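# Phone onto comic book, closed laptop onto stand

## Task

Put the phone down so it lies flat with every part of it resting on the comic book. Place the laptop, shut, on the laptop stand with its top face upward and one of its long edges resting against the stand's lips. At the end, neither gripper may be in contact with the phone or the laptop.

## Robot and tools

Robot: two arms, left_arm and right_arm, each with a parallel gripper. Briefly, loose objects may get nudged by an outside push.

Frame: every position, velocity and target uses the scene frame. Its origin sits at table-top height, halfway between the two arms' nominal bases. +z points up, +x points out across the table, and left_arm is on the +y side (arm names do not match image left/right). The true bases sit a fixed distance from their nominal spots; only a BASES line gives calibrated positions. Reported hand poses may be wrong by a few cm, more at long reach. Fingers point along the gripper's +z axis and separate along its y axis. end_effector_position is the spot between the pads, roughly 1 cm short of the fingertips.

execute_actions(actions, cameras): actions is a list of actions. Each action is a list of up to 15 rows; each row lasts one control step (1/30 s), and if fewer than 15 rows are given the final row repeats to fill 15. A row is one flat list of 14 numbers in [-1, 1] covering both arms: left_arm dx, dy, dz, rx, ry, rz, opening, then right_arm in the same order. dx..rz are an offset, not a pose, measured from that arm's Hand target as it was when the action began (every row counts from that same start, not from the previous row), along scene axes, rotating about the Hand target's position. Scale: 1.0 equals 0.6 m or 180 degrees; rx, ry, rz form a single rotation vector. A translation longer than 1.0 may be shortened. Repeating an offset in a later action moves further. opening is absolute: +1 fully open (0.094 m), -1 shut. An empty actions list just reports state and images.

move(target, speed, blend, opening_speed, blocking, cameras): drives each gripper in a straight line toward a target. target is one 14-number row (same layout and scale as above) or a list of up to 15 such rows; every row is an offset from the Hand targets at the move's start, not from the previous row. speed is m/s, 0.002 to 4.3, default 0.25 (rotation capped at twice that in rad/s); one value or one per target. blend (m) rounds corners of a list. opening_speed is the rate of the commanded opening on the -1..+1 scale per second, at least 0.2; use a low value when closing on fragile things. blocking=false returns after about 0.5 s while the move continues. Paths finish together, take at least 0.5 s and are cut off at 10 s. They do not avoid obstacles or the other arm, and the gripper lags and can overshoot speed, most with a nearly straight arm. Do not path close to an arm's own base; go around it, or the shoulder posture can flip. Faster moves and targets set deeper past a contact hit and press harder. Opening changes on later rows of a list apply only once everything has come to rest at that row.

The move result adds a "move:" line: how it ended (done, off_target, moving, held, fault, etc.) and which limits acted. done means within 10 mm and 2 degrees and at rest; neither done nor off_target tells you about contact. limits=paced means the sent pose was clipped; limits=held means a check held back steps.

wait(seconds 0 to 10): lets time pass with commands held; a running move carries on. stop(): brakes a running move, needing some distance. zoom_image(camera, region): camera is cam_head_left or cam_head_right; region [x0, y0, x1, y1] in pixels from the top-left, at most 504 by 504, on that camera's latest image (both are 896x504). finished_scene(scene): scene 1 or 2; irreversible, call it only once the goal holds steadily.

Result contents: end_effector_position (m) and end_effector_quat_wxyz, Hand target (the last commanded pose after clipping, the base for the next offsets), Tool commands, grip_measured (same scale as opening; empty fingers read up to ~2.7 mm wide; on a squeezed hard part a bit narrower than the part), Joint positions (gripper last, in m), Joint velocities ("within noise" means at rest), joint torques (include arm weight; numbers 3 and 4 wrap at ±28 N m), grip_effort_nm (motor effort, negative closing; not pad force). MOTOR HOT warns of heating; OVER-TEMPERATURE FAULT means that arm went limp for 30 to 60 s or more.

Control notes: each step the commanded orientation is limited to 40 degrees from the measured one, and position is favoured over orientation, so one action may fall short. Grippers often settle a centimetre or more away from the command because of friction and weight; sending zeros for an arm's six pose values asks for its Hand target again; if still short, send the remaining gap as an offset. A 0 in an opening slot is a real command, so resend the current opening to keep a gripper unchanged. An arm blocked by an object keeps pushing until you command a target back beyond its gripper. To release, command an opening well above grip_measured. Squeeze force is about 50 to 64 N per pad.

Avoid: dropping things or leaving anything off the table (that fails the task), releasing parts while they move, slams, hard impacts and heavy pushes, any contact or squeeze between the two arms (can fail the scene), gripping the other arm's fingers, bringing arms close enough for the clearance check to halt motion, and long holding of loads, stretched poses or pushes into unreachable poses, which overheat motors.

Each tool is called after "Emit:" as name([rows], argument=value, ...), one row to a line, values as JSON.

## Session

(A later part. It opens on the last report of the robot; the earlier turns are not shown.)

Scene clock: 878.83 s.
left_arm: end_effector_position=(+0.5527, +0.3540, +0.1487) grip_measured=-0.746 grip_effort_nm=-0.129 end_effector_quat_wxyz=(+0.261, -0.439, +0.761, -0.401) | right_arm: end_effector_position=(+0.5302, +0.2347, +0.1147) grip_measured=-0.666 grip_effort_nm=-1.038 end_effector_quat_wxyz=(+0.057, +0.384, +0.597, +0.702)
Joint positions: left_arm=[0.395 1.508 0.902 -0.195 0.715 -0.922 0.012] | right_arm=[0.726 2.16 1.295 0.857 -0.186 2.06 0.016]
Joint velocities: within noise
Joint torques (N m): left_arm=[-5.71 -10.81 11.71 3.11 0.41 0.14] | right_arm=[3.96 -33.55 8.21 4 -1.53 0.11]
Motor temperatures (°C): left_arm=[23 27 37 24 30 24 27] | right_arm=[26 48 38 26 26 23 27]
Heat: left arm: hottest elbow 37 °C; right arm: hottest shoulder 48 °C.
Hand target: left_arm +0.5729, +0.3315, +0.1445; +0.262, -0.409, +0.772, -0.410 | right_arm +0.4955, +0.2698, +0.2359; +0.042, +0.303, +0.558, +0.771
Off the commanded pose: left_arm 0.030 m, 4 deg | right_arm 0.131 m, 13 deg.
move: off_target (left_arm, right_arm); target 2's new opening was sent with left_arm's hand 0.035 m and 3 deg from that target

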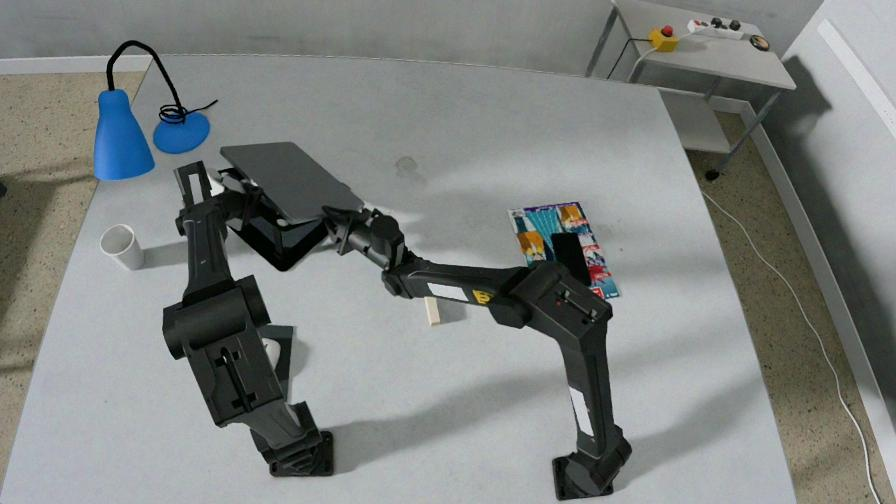

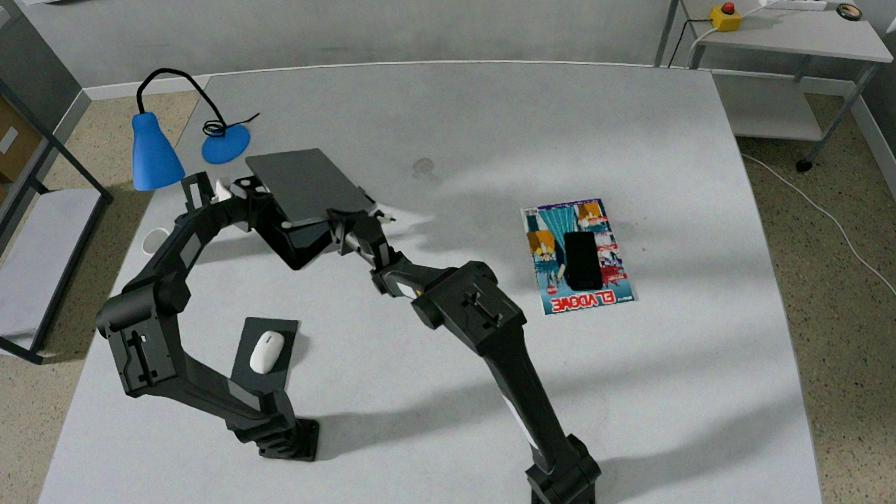

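Emit:
move([
  [-0.1165,0.111,0.0625,0,0,0,-0.75,0,0,0,0,0,0,-0.85],
  [-0.1165,0.111,0.0625,0,0,0,0.0,0,0,0,0,0,0,-0.85],
], speed=0.1, opening_speed=0.8)

Emit:
zoom_image(camera="cam_head_right", region=[230, 140, 390, 290])

Emit:
zoom_image(camera="cam_head_left", region=[200, 130, 370, 290])

Scene clock: 894.60 s.
left_arm: end_effector_position=(+0.4997, +0.3899, +0.1633) grip_measured=-0.003 grip_effort_nm=0.129 end_effector_quat_wxyz=(+0.244, -0.417, +0.773, -0.412) | right_arm: end_effector_position=(+0.5284, +0.2361, +0.1174) grip_measured=-0.666 grip_effort_nm=-1.038 end_effector_quat_wxyz=(+0.053, +0.379, +0.598, +0.704)
Joint positions: left_arm=[0.543 1.444 0.902 -0.428 0.855 -0.697 0.047] | right_arm=[0.726 2.157 1.295 0.859 -0.2 2.06 0.016]
Joint velocities: within noise
Joint torques (N m): left_arm=[-0.09 -15.68 12.29 0.87 0.5 0.16] | right_arm=[4.07 -33.44 8.23 3.93 -1.02 0.11]
Motor temperatures (°C): left_arm=[23 27 37 24 30 24 27] | right_arm=[26 48 39 26 27 23 27]
Heat: left arm: hottest elbow 37 °C; right arm: hottest shoulder 48 °C.
Hand target: left_arm +0.5029, +0.3983, +0.1819; +0.262, -0.409, +0.772, -0.410 | right_arm +0.4953, +0.2699, +0.2360; +0.042, +0.303, +0.558, +0.771
Off the commanded pose: left_arm 0.021 m, 2 deg | right_arm 0.128 m, 13 deg.
move: off_target (left_arm, right_arm); target 2's new opening was sent with left_arm's hand 0.021 m and 2 deg from that target

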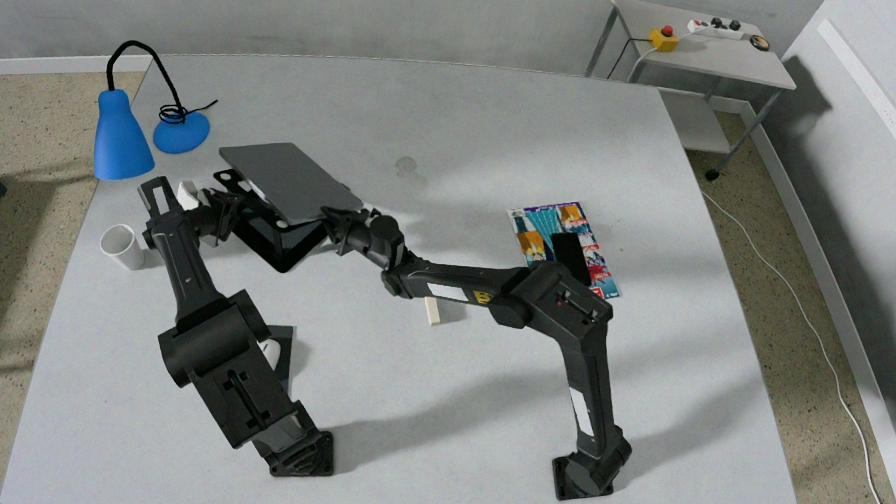

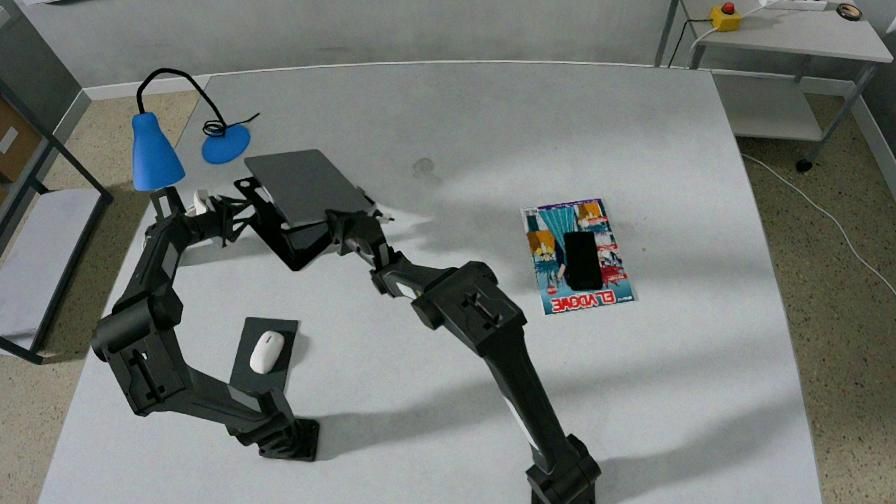

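Scaled by 3.150.

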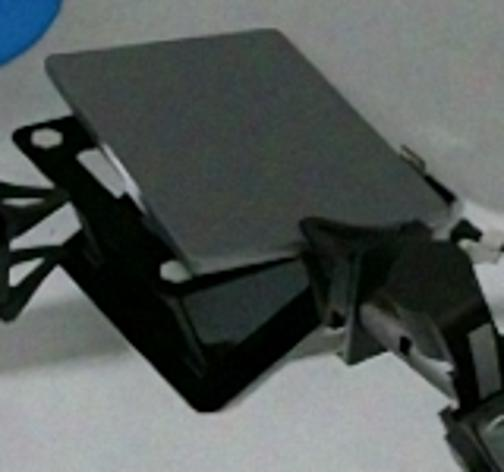

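Scaled by 2.965.

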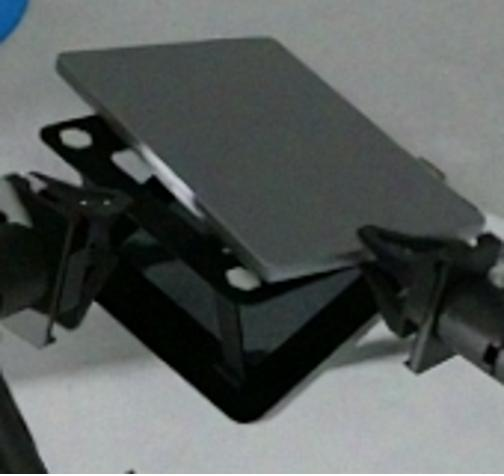

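Emit:
move([
  [0.07,-0.043,-0.033,0,0,0,0.0,0,0,0,0,0,0,-0.85],
], speed=0.06)

Emit:
zoom_image(camera="cam_head_right", region=[230, 140, 390, 290])

Emit:
zoom_image(camera="cam_head_left", region=[200, 130, 370, 290])

Scene clock: 900.13 s.
left_arm: end_effector_position=(+0.5279, +0.3705, +0.1488) grip_measured=-0.002 grip_effort_nm=0.129 end_effector_quat_wxyz=(+0.246, -0.421, +0.772, -0.408) | right_arm: end_effector_position=(+0.5284, +0.2361, +0.1174) grip_measured=-0.666 grip_effort_nm=-1.033 end_effector_quat_wxyz=(+0.053, +0.379, +0.598, +0.704)
Joint positions: left_arm=[0.466 1.493 0.902 -0.306 0.797 -0.798 0.047] | right_arm=[0.726 2.157 1.295 0.859 -0.2 2.06 0.016]
Joint velocities: within noise
Joint torques (N m): left_arm=[-2.55 -12.63 13.14 1.94 0.2 0.04] | right_arm=[4.19 -33.32 8.23 3.9 -1.01 0.11]
Motor temperatures (°C): left_arm=[23 27 37 24 30 24 27] | right_arm=[26 50 39 26 27 23 27]
Heat: left arm: hottest elbow 37 °C; right arm: hottest shoulder 50 °C.
Hand target: left_arm +0.5449, +0.3723, +0.1622; +0.262, -0.409, +0.772, -0.410 | right_arm +0.4954, +0.2698, +0.2360; +0.042, +0.303, +0.558, +0.771
Off the commanded pose: left_arm 0.022 m, 2 deg | right_arm 0.128 m, 13 deg.
move: off_target (left_arm, right_arm)

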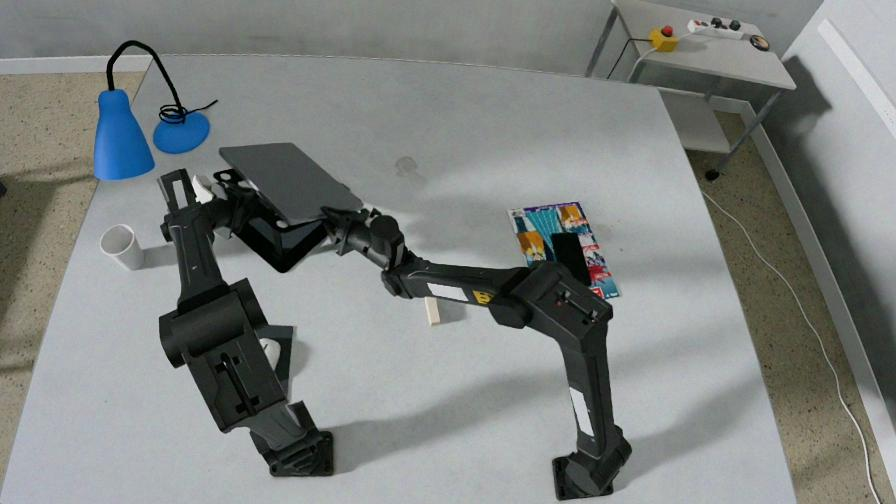

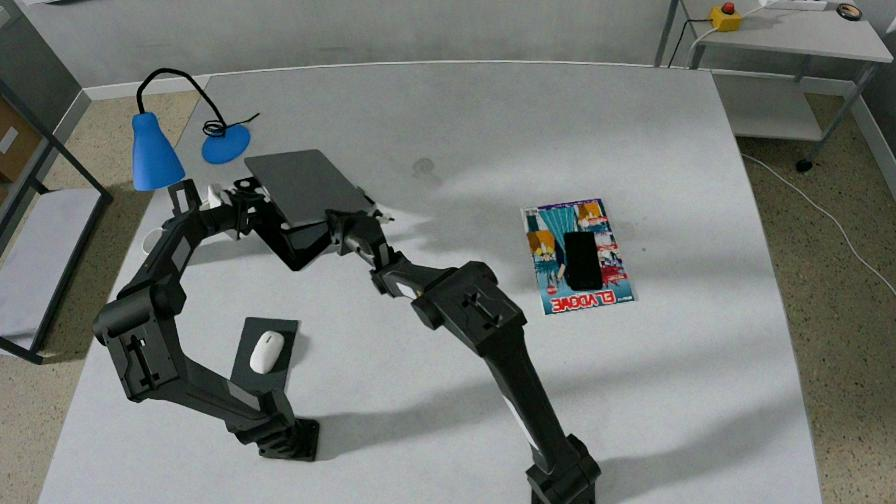

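Scaled by 3.150.

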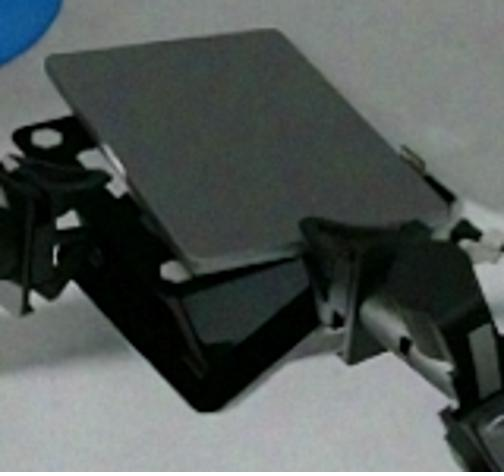

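Scaled by 2.965.

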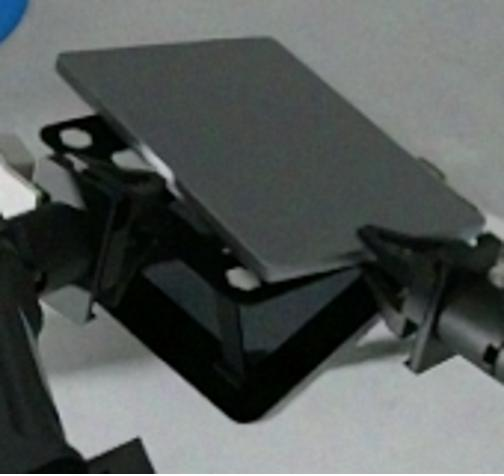

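Close on the plate.

Emit:
move([
  [0.01,-0.005,-0.01,0,0,0,-1.0,0,0,0,0,0,0,-0.85],
], speed=0.06, opening_speed=0.5)

Emit:
zoom_image(camera="cam_head_right", region=[230, 140, 390, 290])

Emit:
zoom_image(camera="cam_head_left", region=[200, 130, 370, 290])

Scene clock: 904.73 s.
left_arm: end_effector_position=(+0.5342, +0.3684, +0.1407) grip_measured=-0.917 grip_effort_nm=-0.989 end_effector_quat_wxyz=(+0.251, -0.412, +0.777, -0.406) | right_arm: end_effector_position=(+0.5285, +0.2361, +0.1176) grip_measured=-0.666 grip_effort_nm=-1.038 end_effector_quat_wxyz=(+0.052, +0.380, +0.598, +0.704)
Joint positions: left_arm=[0.455 1.517 0.902 -0.272 0.791 -0.787 0.004] | right_arm=[0.726 2.157 1.295 0.859 -0.2 2.063 0.016]
Joint velocities: within noise
Joint torques (N m): left_arm=[-2.96 -13.51 13.14 1.62 0.16 -0.23] | right_arm=[4.01 -33.26 8.25 3.9 -1.01 0.09]
Motor temperatures (°C): left_arm=[23 27 37 24 30 24 27] | right_arm=[26 51 39 26 27 23 27]
Heat: left arm: hottest elbow 37 °C; right arm: hottest shoulder 51 °C.
Hand target: left_arm +0.5509, +0.3693, +0.1561; +0.262, -0.409, +0.772, -0.410 | right_arm +0.4954, +0.2699, +0.2360; +0.042, +0.303, +0.558, +0.771
Off the commanded pose: left_arm 0.023 m, 2 deg | right_arm 0.127 m, 13 deg.
move: off_target (left_arm, right_arm)

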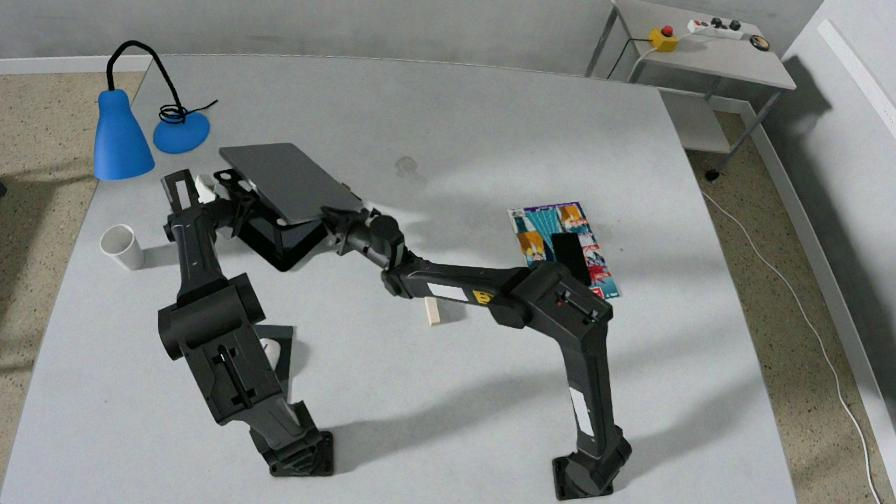

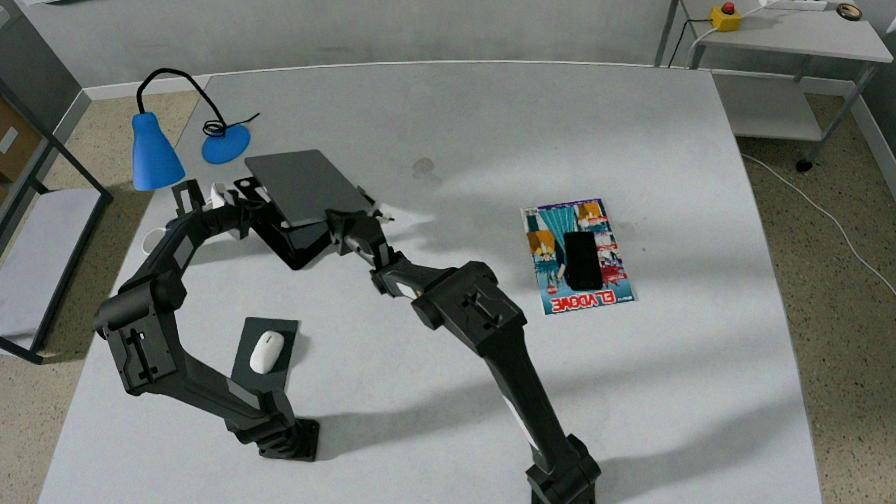

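Scaled by 3.150.

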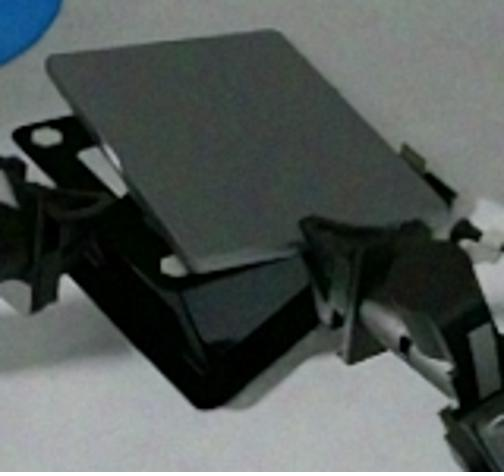

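Scaled by 2.965.

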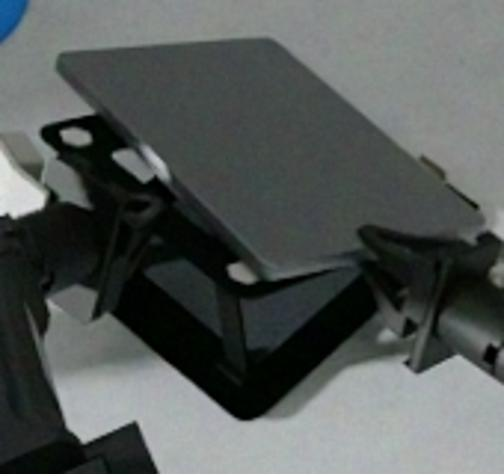

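Emit:
move([
  [0.08,-0.05,-0.025,0,0,-0.03,-1.0,-0.06,0.035,0.02,0,0,0.01,-0.85],
], speed=0.06)

Emit:
zoom_image(camera="cam_head_right", region=[230, 140, 390, 290])

Emit:
zoom_image(camera="cam_head_left", region=[200, 130, 370, 290])

Scene clock: 910.53 s.
left_arm: end_effector_position=(+0.5605, +0.3585, +0.1382) grip_measured=-0.924 grip_effort_nm=-1.009 end_effector_quat_wxyz=(+0.248, -0.386, +0.785, -0.415) | right_arm: end_effector_position=(+0.5100, +0.2478, +0.1441) grip_measured=-0.666 grip_effort_nm=-1.038 end_effector_quat_wxyz=(+0.050, +0.377, +0.587, +0.714)
Joint positions: left_arm=[0.418 1.581 0.962 -0.26 0.808 -0.773 0.004] | right_arm=[0.762 2.109 1.275 0.859 -0.163 2.076 0.016]
Joint velocities: within noise
Joint torques (N m): left_arm=[-5.77 -10.29 16.21 1.78 -0.32 -0.28] | right_arm=[5.54 -31.97 8.08 3.45 -1.39 -0.07]
Motor temperatures (°C): left_arm=[23 27 38 24 30 24 28] | right_arm=[26 53 39 26 27 23 27]
Heat: left arm: hottest elbow 38 °C; right arm: hottest shoulder 53 °C.
Hand target: left_arm +0.5990, +0.3393, +0.1414; +0.243, -0.372, +0.790, -0.422 | right_arm +0.4593, +0.2909, +0.2482; +0.030, +0.294, +0.563, +0.772
Off the commanded pose: left_arm 0.043 m, 2 deg | right_arm 0.123 m, 12 deg.
move: off_target (left_arm, right_arm)

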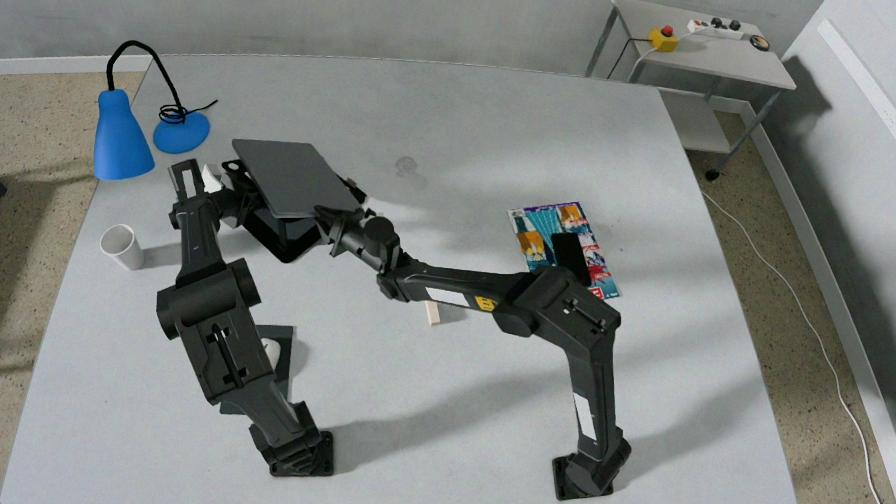

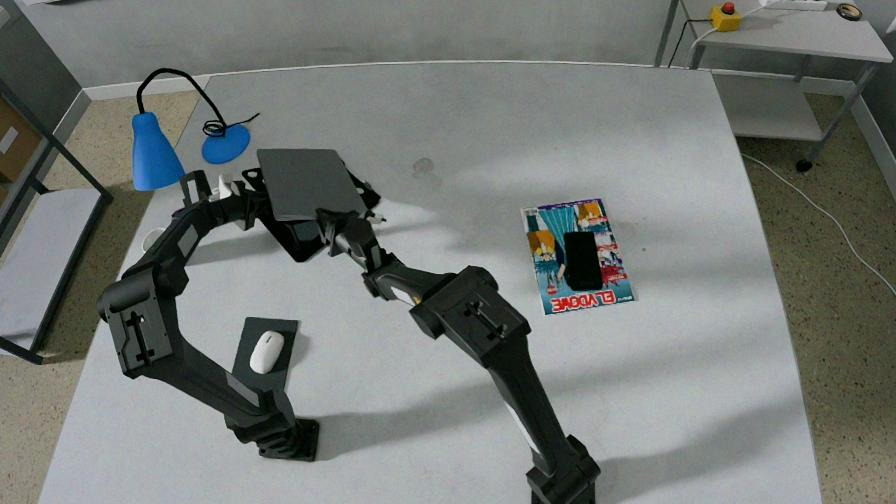

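Scaled by 3.150.

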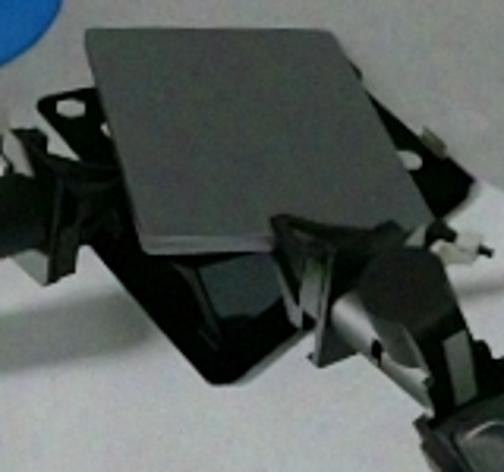

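Scaled by 2.965.

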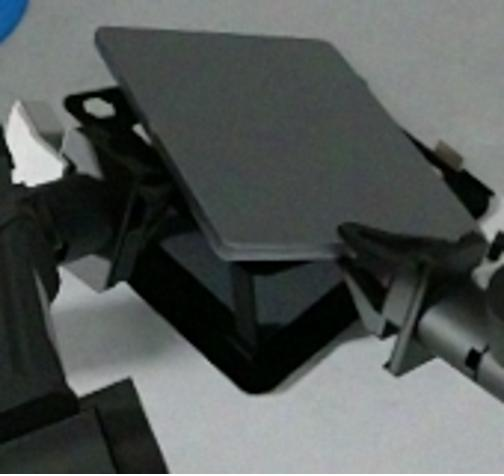

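Emit:
move([
  [0,0,0,0,0,0,-1.0,0.0,0.0,0.02,0.0,0,0.13,-0.85],
], speed=0.1)

Emit:
zoom_image(camera="cam_head_right", region=[230, 140, 390, 290])

Emit:
zoom_image(camera="cam_head_left", region=[200, 130, 370, 290])

Scene clock: 916.07 s.
left_arm: end_effector_position=(+0.5609, +0.3570, +0.1375) grip_measured=-0.924 grip_effort_nm=-1.004 end_effector_quat_wxyz=(+0.245, -0.389, +0.784, -0.417) | right_arm: end_effector_position=(+0.5082, +0.2248, +0.1499) grip_measured=-0.667 grip_effort_nm=-1.033 end_effector_quat_wxyz=(-0.068, +0.284, +0.647, +0.704)
Joint positions: left_arm=[0.415 1.583 0.962 -0.26 0.807 -0.782 0.004] | right_arm=[0.65 2.094 1.29 0.805 -0.597 2.082 0.016]
Joint velocities: within noise
Joint torques (N m): left_arm=[-6.71 -10.81 16.64 1.95 -0.23 -0.19] | right_arm=[6.3 -30.39 12.81 2.63 -3.71 0.11]
Motor temperatures (°C): left_arm=[23 27 38 24 30 24 28] | right_arm=[27 52 39 26 30 23 27]
Heat: left arm: hottest elbow 38 °C; right arm: hottest shoulder 52 °C.
Hand target: left_arm +0.5991, +0.3395, +0.1414; +0.243, -0.372, +0.790, -0.422 | right_arm +0.4596, +0.2908, +0.2601; -0.127, +0.174, +0.610, +0.762
Off the commanded pose: left_arm 0.042 m, 2 deg | right_arm 0.138 m, 16 deg.
joint sent to its limit (right arm) — joint 6 (wrist roll), upper limit. The joint targets are off in position and orientation.
move: off_target (left_arm, right_arm)

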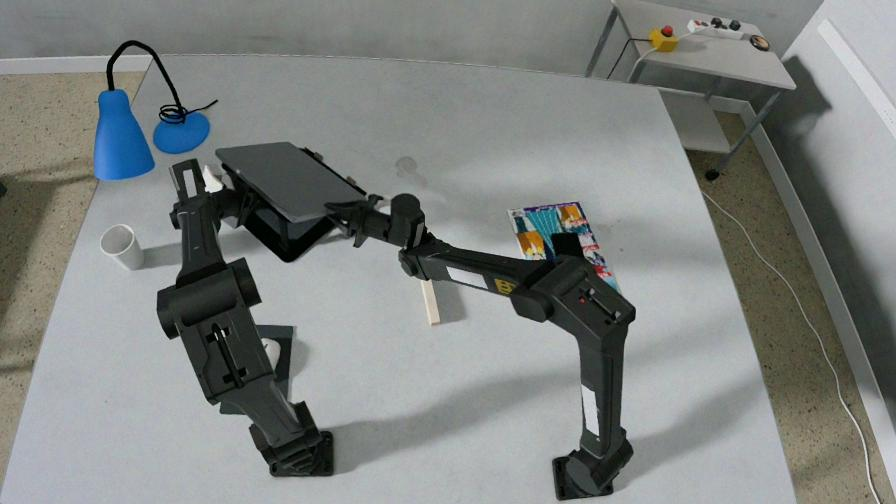

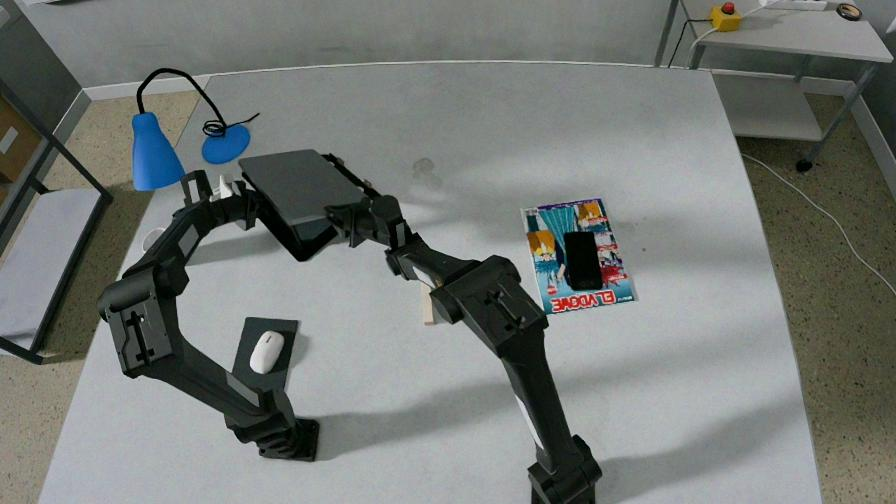

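Scaled by 3.150.

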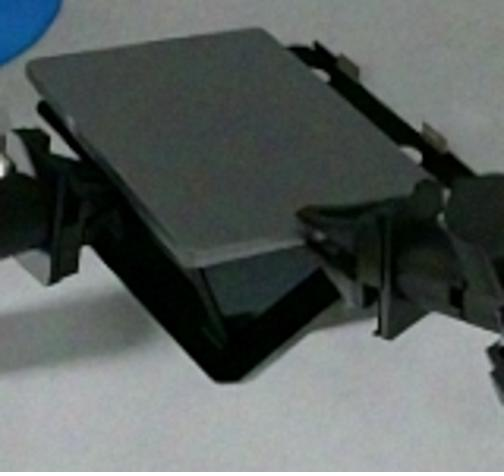

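Scaled by 2.965.

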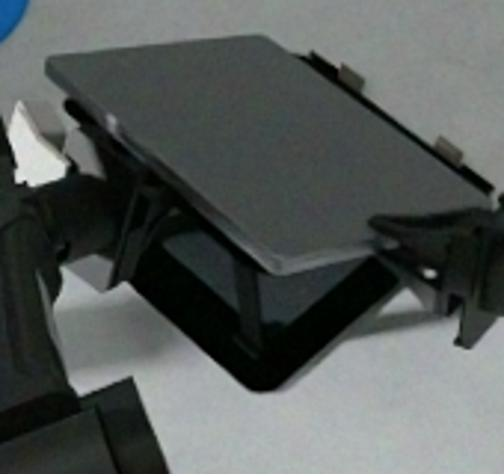

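Emit:
move([
  [0,0,0,0,0,0,-1.0,0.0,0.0,-0.1,0.0,0,0.0,-0.85],
], speed=0.06)

Emit:
zoom_image(camera="cam_head_right", region=[230, 140, 390, 290])

Emit:
zoom_image(camera="cam_head_left", region=[200, 130, 370, 290])

Scene clock: 921.70 s.
left_arm: end_effector_position=(+0.5610, +0.3571, +0.1375) grip_measured=-0.924 grip_effort_nm=-1.009 end_effector_quat_wxyz=(+0.245, -0.390, +0.784, -0.416) | right_arm: end_effector_position=(+0.5097, +0.2240, +0.1432) grip_measured=-0.667 grip_effort_nm=-1.038 end_effector_quat_wxyz=(-0.060, +0.271, +0.638, +0.718)
Joint positions: left_arm=[0.415 1.583 0.962 -0.26 0.806 -0.782 0.004] | right_arm=[0.648 2.126 1.292 0.88 -0.598 2.082 0.016]
Joint velocities: within noise
Joint torques (N m): left_arm=[-7 -9.99 16.47 1.91 -0.23 -0.23] | right_arm=[6.48 -24.59 11.69 3.6 -3.57 0.1]
Motor temperatures (°C): left_arm=[23 27 38 24 30 24 28] | right_arm=[27 50 40 26 37 23 28]
Heat: left arm: hottest elbow 38 °C; right arm: hottest shoulder 50 °C.
Hand target: left_arm +0.5991, +0.3396, +0.1414; +0.243, -0.372, +0.790, -0.422 | right_arm +0.4596, +0.2907, +0.2001; -0.127, +0.174, +0.610, +0.762
Off the commanded pose: left_arm 0.042 m, 2 deg | right_arm 0.101 m, 15 deg.
joint sent to its limit (right arm) — joint 6 (wrist roll), upper limit. The joint targets are off in position and orientation.
move: off_target (left_arm, right_arm)

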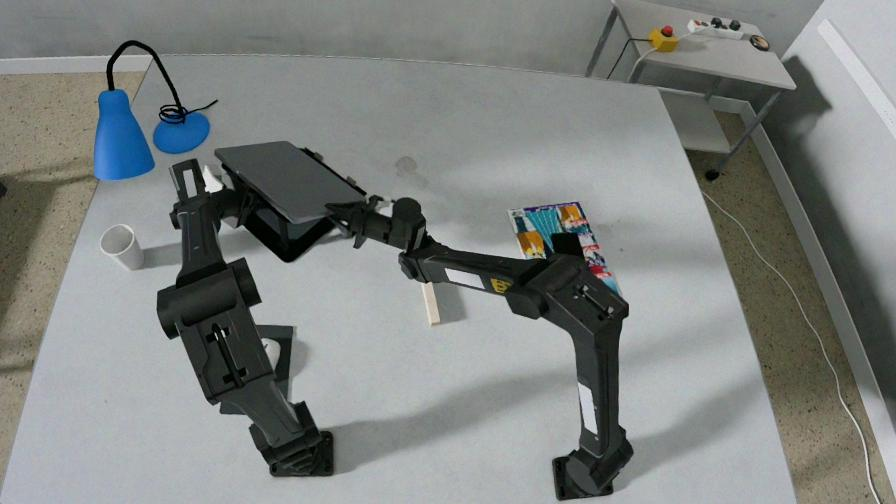

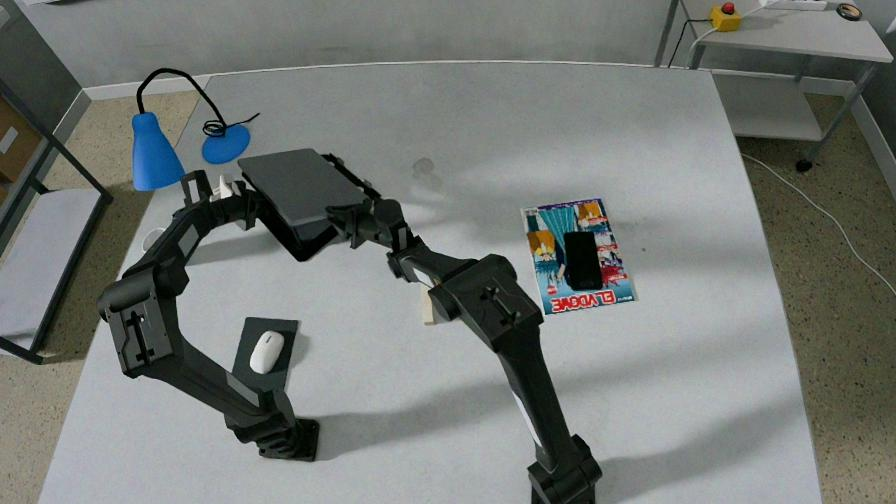

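Scaled by 3.150.

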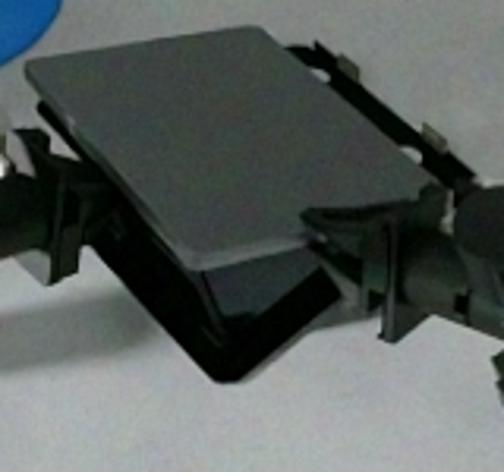

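Scaled by 2.965.

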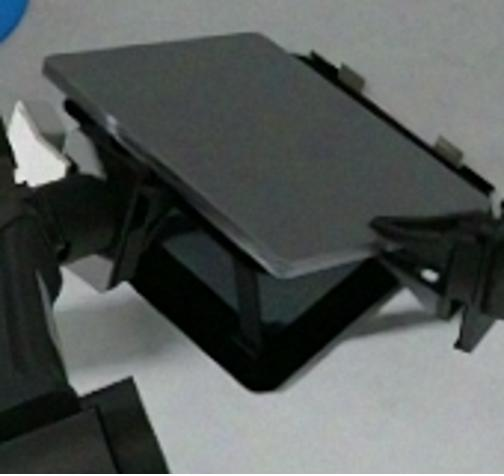

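Emit:
move([
  [0,0,0,0,0,0,-1.0,0.045,-0.06,-0.11,0.0,0,0.0,-0.85],
], speed=0.06)

Emit:
zoom_image(camera="cam_head_right", region=[230, 140, 390, 290])

Emit:
zoom_image(camera="cam_head_left", region=[200, 130, 370, 290])

Scene clock: 926.30 s.
left_arm: end_effector_position=(+0.5610, +0.3568, +0.1374) grip_measured=-0.924 grip_effort_nm=-1.009 end_effector_quat_wxyz=(+0.244, -0.389, +0.784, -0.417) | right_arm: end_effector_position=(+0.5245, +0.2149, +0.1228) grip_measured=-0.667 grip_effort_nm=-1.033 end_effector_quat_wxyz=(-0.061, +0.232, +0.632, +0.737)
Joint positions: left_arm=[0.415 1.583 0.962 -0.26 0.807 -0.782 0.004] | right_arm=[0.611 2.218 1.341 0.999 -0.682 2.082 0.016]
Joint velocities: within noise
Joint torques (N m): left_arm=[-6.07 -10.58 16.39 1.78 -0.25 -0.24] | right_arm=[4.31 -23.06 8.83 3.07 -2.88 0.09]
Motor temperatures (°C): left_arm=[23 27 38 24 30 24 28] | right_arm=[27 49 40 26 40 23 28]
Heat: left arm: hottest elbow 38 °C; right arm: hottest shoulder 49 °C.
Hand target: left_arm +0.5991, +0.3393, +0.1413; +0.243, -0.372, +0.790, -0.422 | right_arm +0.4866, +0.2547, +0.1340; -0.127, +0.174, +0.611, +0.762
Off the commanded pose: left_arm 0.042 m, 2 deg | right_arm 0.056 m, 11 deg.
joint sent to its limit (right arm) — joint 6 (wrist roll), upper limit. The joint targets are off in orientation, not in position.
move: off_target (left_arm, right_arm)

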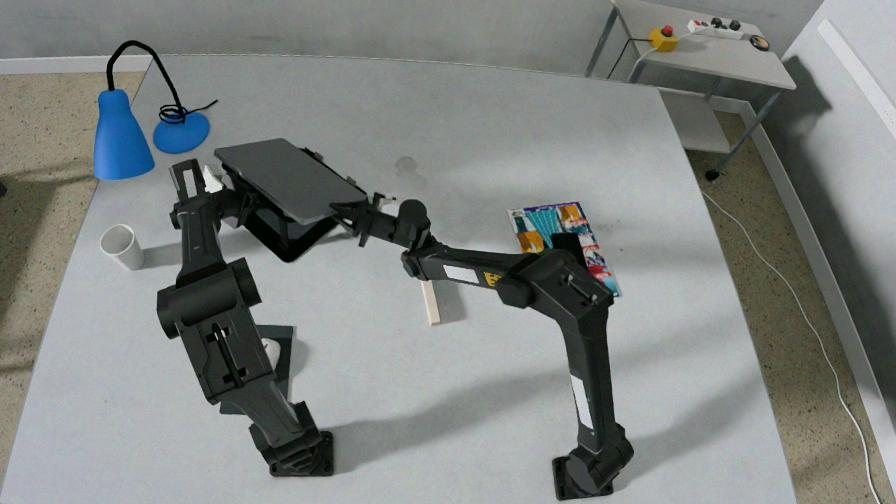

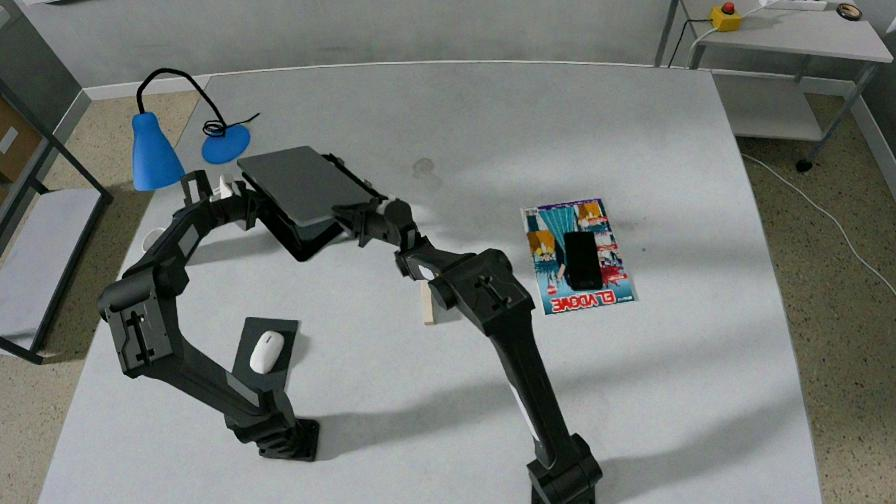

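Scaled by 3.150.

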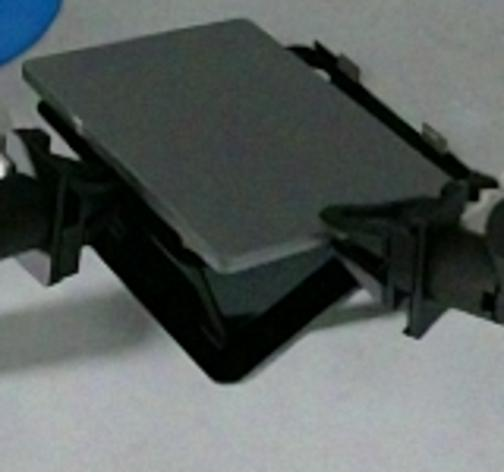

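Scaled by 2.965.

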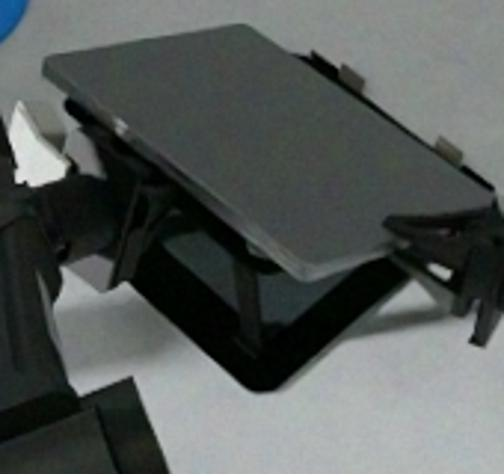

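Emit:
move([
  [0,0,0,0,0,0,-1.0,0.03,-0.04,-0.06,0.0,0,0.0,-0.85],
], speed=0.06)

Emit:
zoom_image(camera="cam_head_right", region=[230, 140, 390, 290])

Emit:
zoom_image(camera="cam_head_left", region=[200, 130, 370, 290])

Scene clock: 930.00 s.
left_arm: end_effector_position=(+0.5610, +0.3571, +0.1372) grip_measured=-0.924 grip_effort_nm=-1.009 end_effector_quat_wxyz=(+0.245, -0.389, +0.785, -0.416) | right_arm: end_effector_position=(+0.5352, +0.2025, +0.1045) grip_measured=-0.661 grip_effort_nm=-1.043 end_effector_quat_wxyz=(-0.064, +0.205, +0.632, +0.745)
Joint positions: left_arm=[0.415 1.583 0.962 -0.26 0.805 -0.781 0.004] | right_arm=[0.577 2.281 1.374 1.069 -0.753 2.082 0.016]
Joint velocities: within noise
Joint torques (N m): left_arm=[-5.83 -11.4 16.42 1.74 -0.16 -0.21] | right_arm=[3.49 -23.06 7.2 2.4 -1.93 0.1]
Motor temperatures (°C): left_arm=[23 27 38 24 30 24 28] | right_arm=[27 49 40 26 41 23 28]
Heat: left arm: hottest elbow 38 °C; right arm: hottest shoulder 49 °C.
Hand target: left_arm +0.5990, +0.3395, +0.1414; +0.243, -0.372, +0.790, -0.422 | right_arm +0.5045, +0.2308, +0.0981; -0.127, +0.174, +0.610, +0.762
Off the commanded pose: left_arm 0.042 m, 2 deg | right_arm 0.042 m, 9 deg.
joint sent to its limit (right arm) — joint 6 (wrist roll), upper limit. The joint targets are off in orientation, not in position.
move: off_target (left_arm, right_arm)

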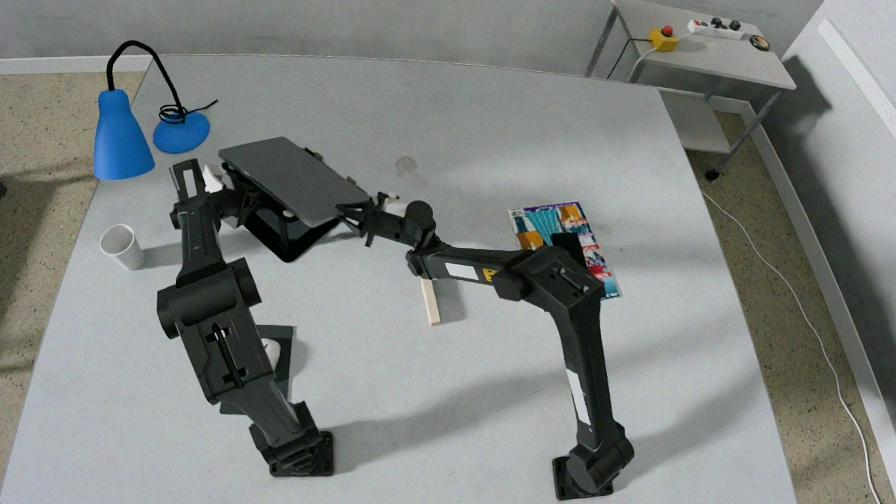

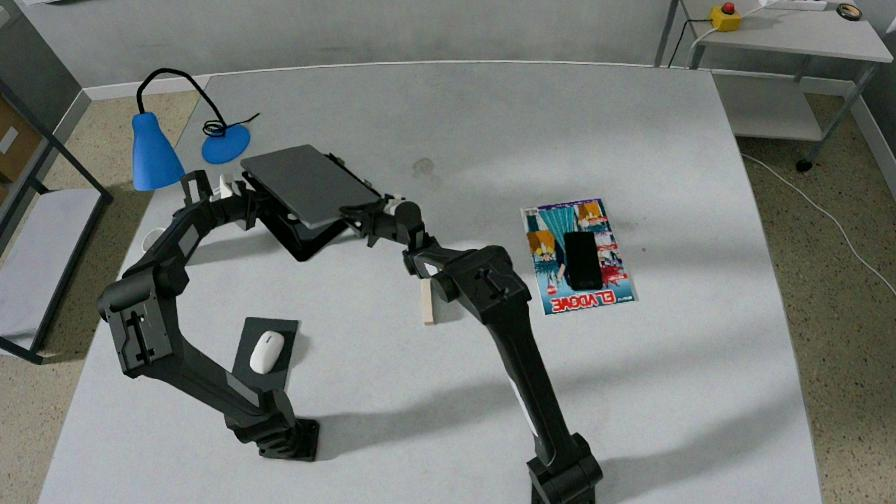

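Scaled by 3.150.

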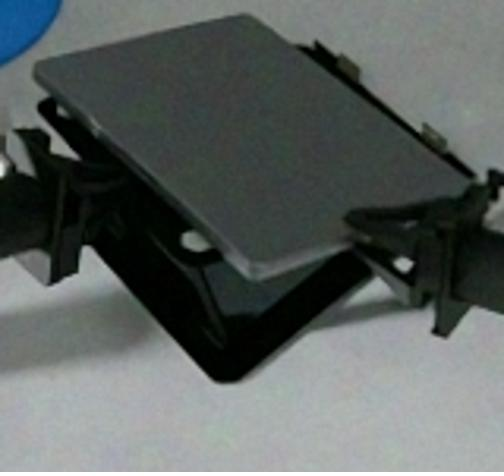

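Scaled by 2.965.

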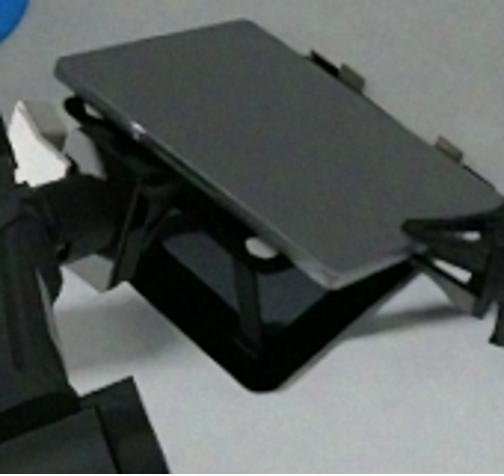

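Emit:
move([
  [0,0,0,0,0,0,-1.0,0.0,0.0,-0.05,0.0,0,0.0,-0.85],
], speed=0.06)

Emit:
zoom_image(camera="cam_head_right", region=[230, 140, 390, 290])

Emit:
zoom_image(camera="cam_head_left", region=[200, 130, 370, 290])

Scene clock: 939.63 s.
left_arm: end_effector_position=(+0.5611, +0.3570, +0.1370) grip_measured=-0.924 grip_effort_nm=-1.004 end_effector_quat_wxyz=(+0.245, -0.389, +0.785, -0.416) | right_arm: end_effector_position=(+0.5364, +0.1980, +0.0935) grip_measured=-0.659 grip_effort_nm=-1.038 end_effector_quat_wxyz=(-0.055, +0.199, +0.626, +0.752)
Joint positions: left_arm=[0.415 1.583 0.962 -0.26 0.805 -0.781 0.004] | right_arm=[0.572 2.312 1.376 1.125 -0.75 2.082 0.016]
Joint velocities: within noise
Joint torques (N m): left_arm=[-6.3 -10.29 16.61 1.88 -0.1 -0.24] | right_arm=[3.84 -20.6 7.61 2.22 -1.97 0.1]
Motor temperatures (°C): left_arm=[23 27 39 24 29 24 29] | right_arm=[27 47 39 26 38 23 28]
Heat: left arm: hottest elbow 39 °C; right arm: hottest shoulder 47 °C.
Hand target: left_arm +0.5991, +0.3395, +0.1413; +0.243, -0.372, +0.790, -0.422 | right_arm +0.5045, +0.2309, +0.0681; -0.127, +0.174, +0.610, +0.762
Off the commanded pose: left_arm 0.042 m, 2 deg | right_arm 0.052 m, 9 deg.
joint sent to its limit (right arm) — joint 6 (wrist roll), upper limit. The joint targets are off in orientation, not in position.
move: off_target (left_arm, right_arm)

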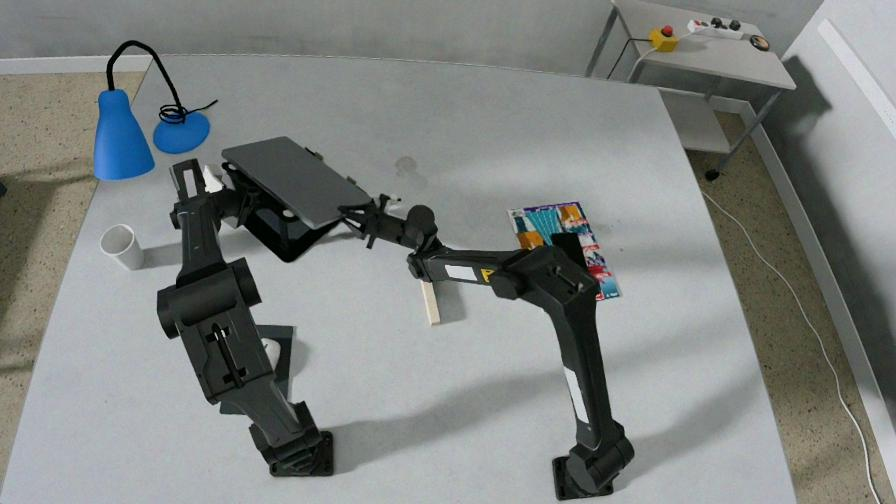

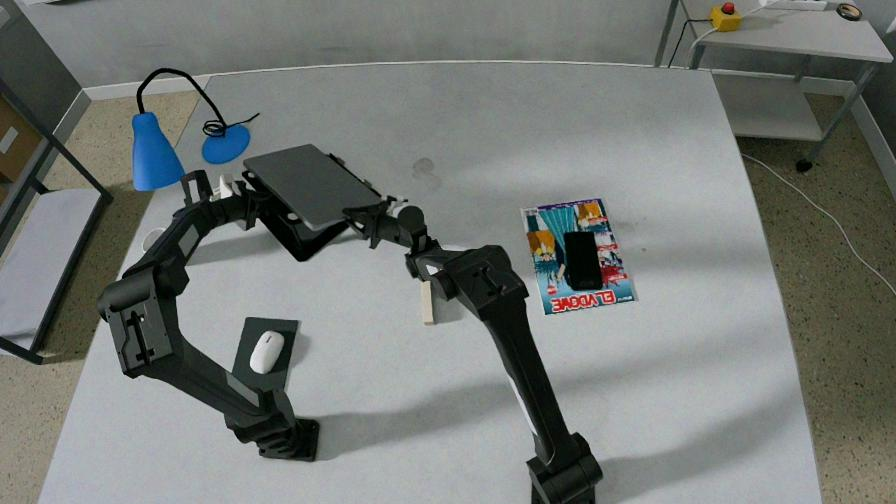

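Scaled by 3.150.

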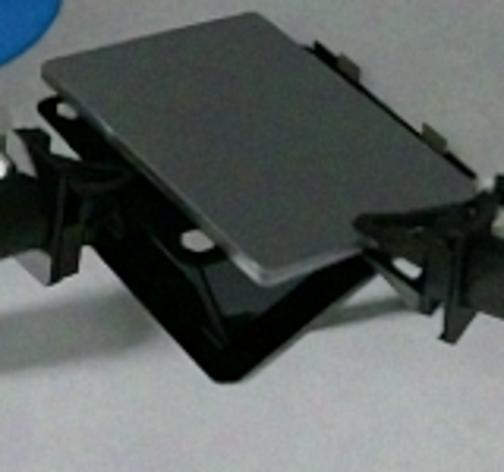

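Scaled by 2.965.

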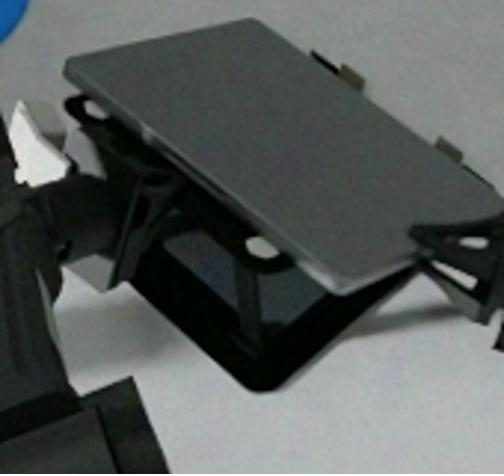

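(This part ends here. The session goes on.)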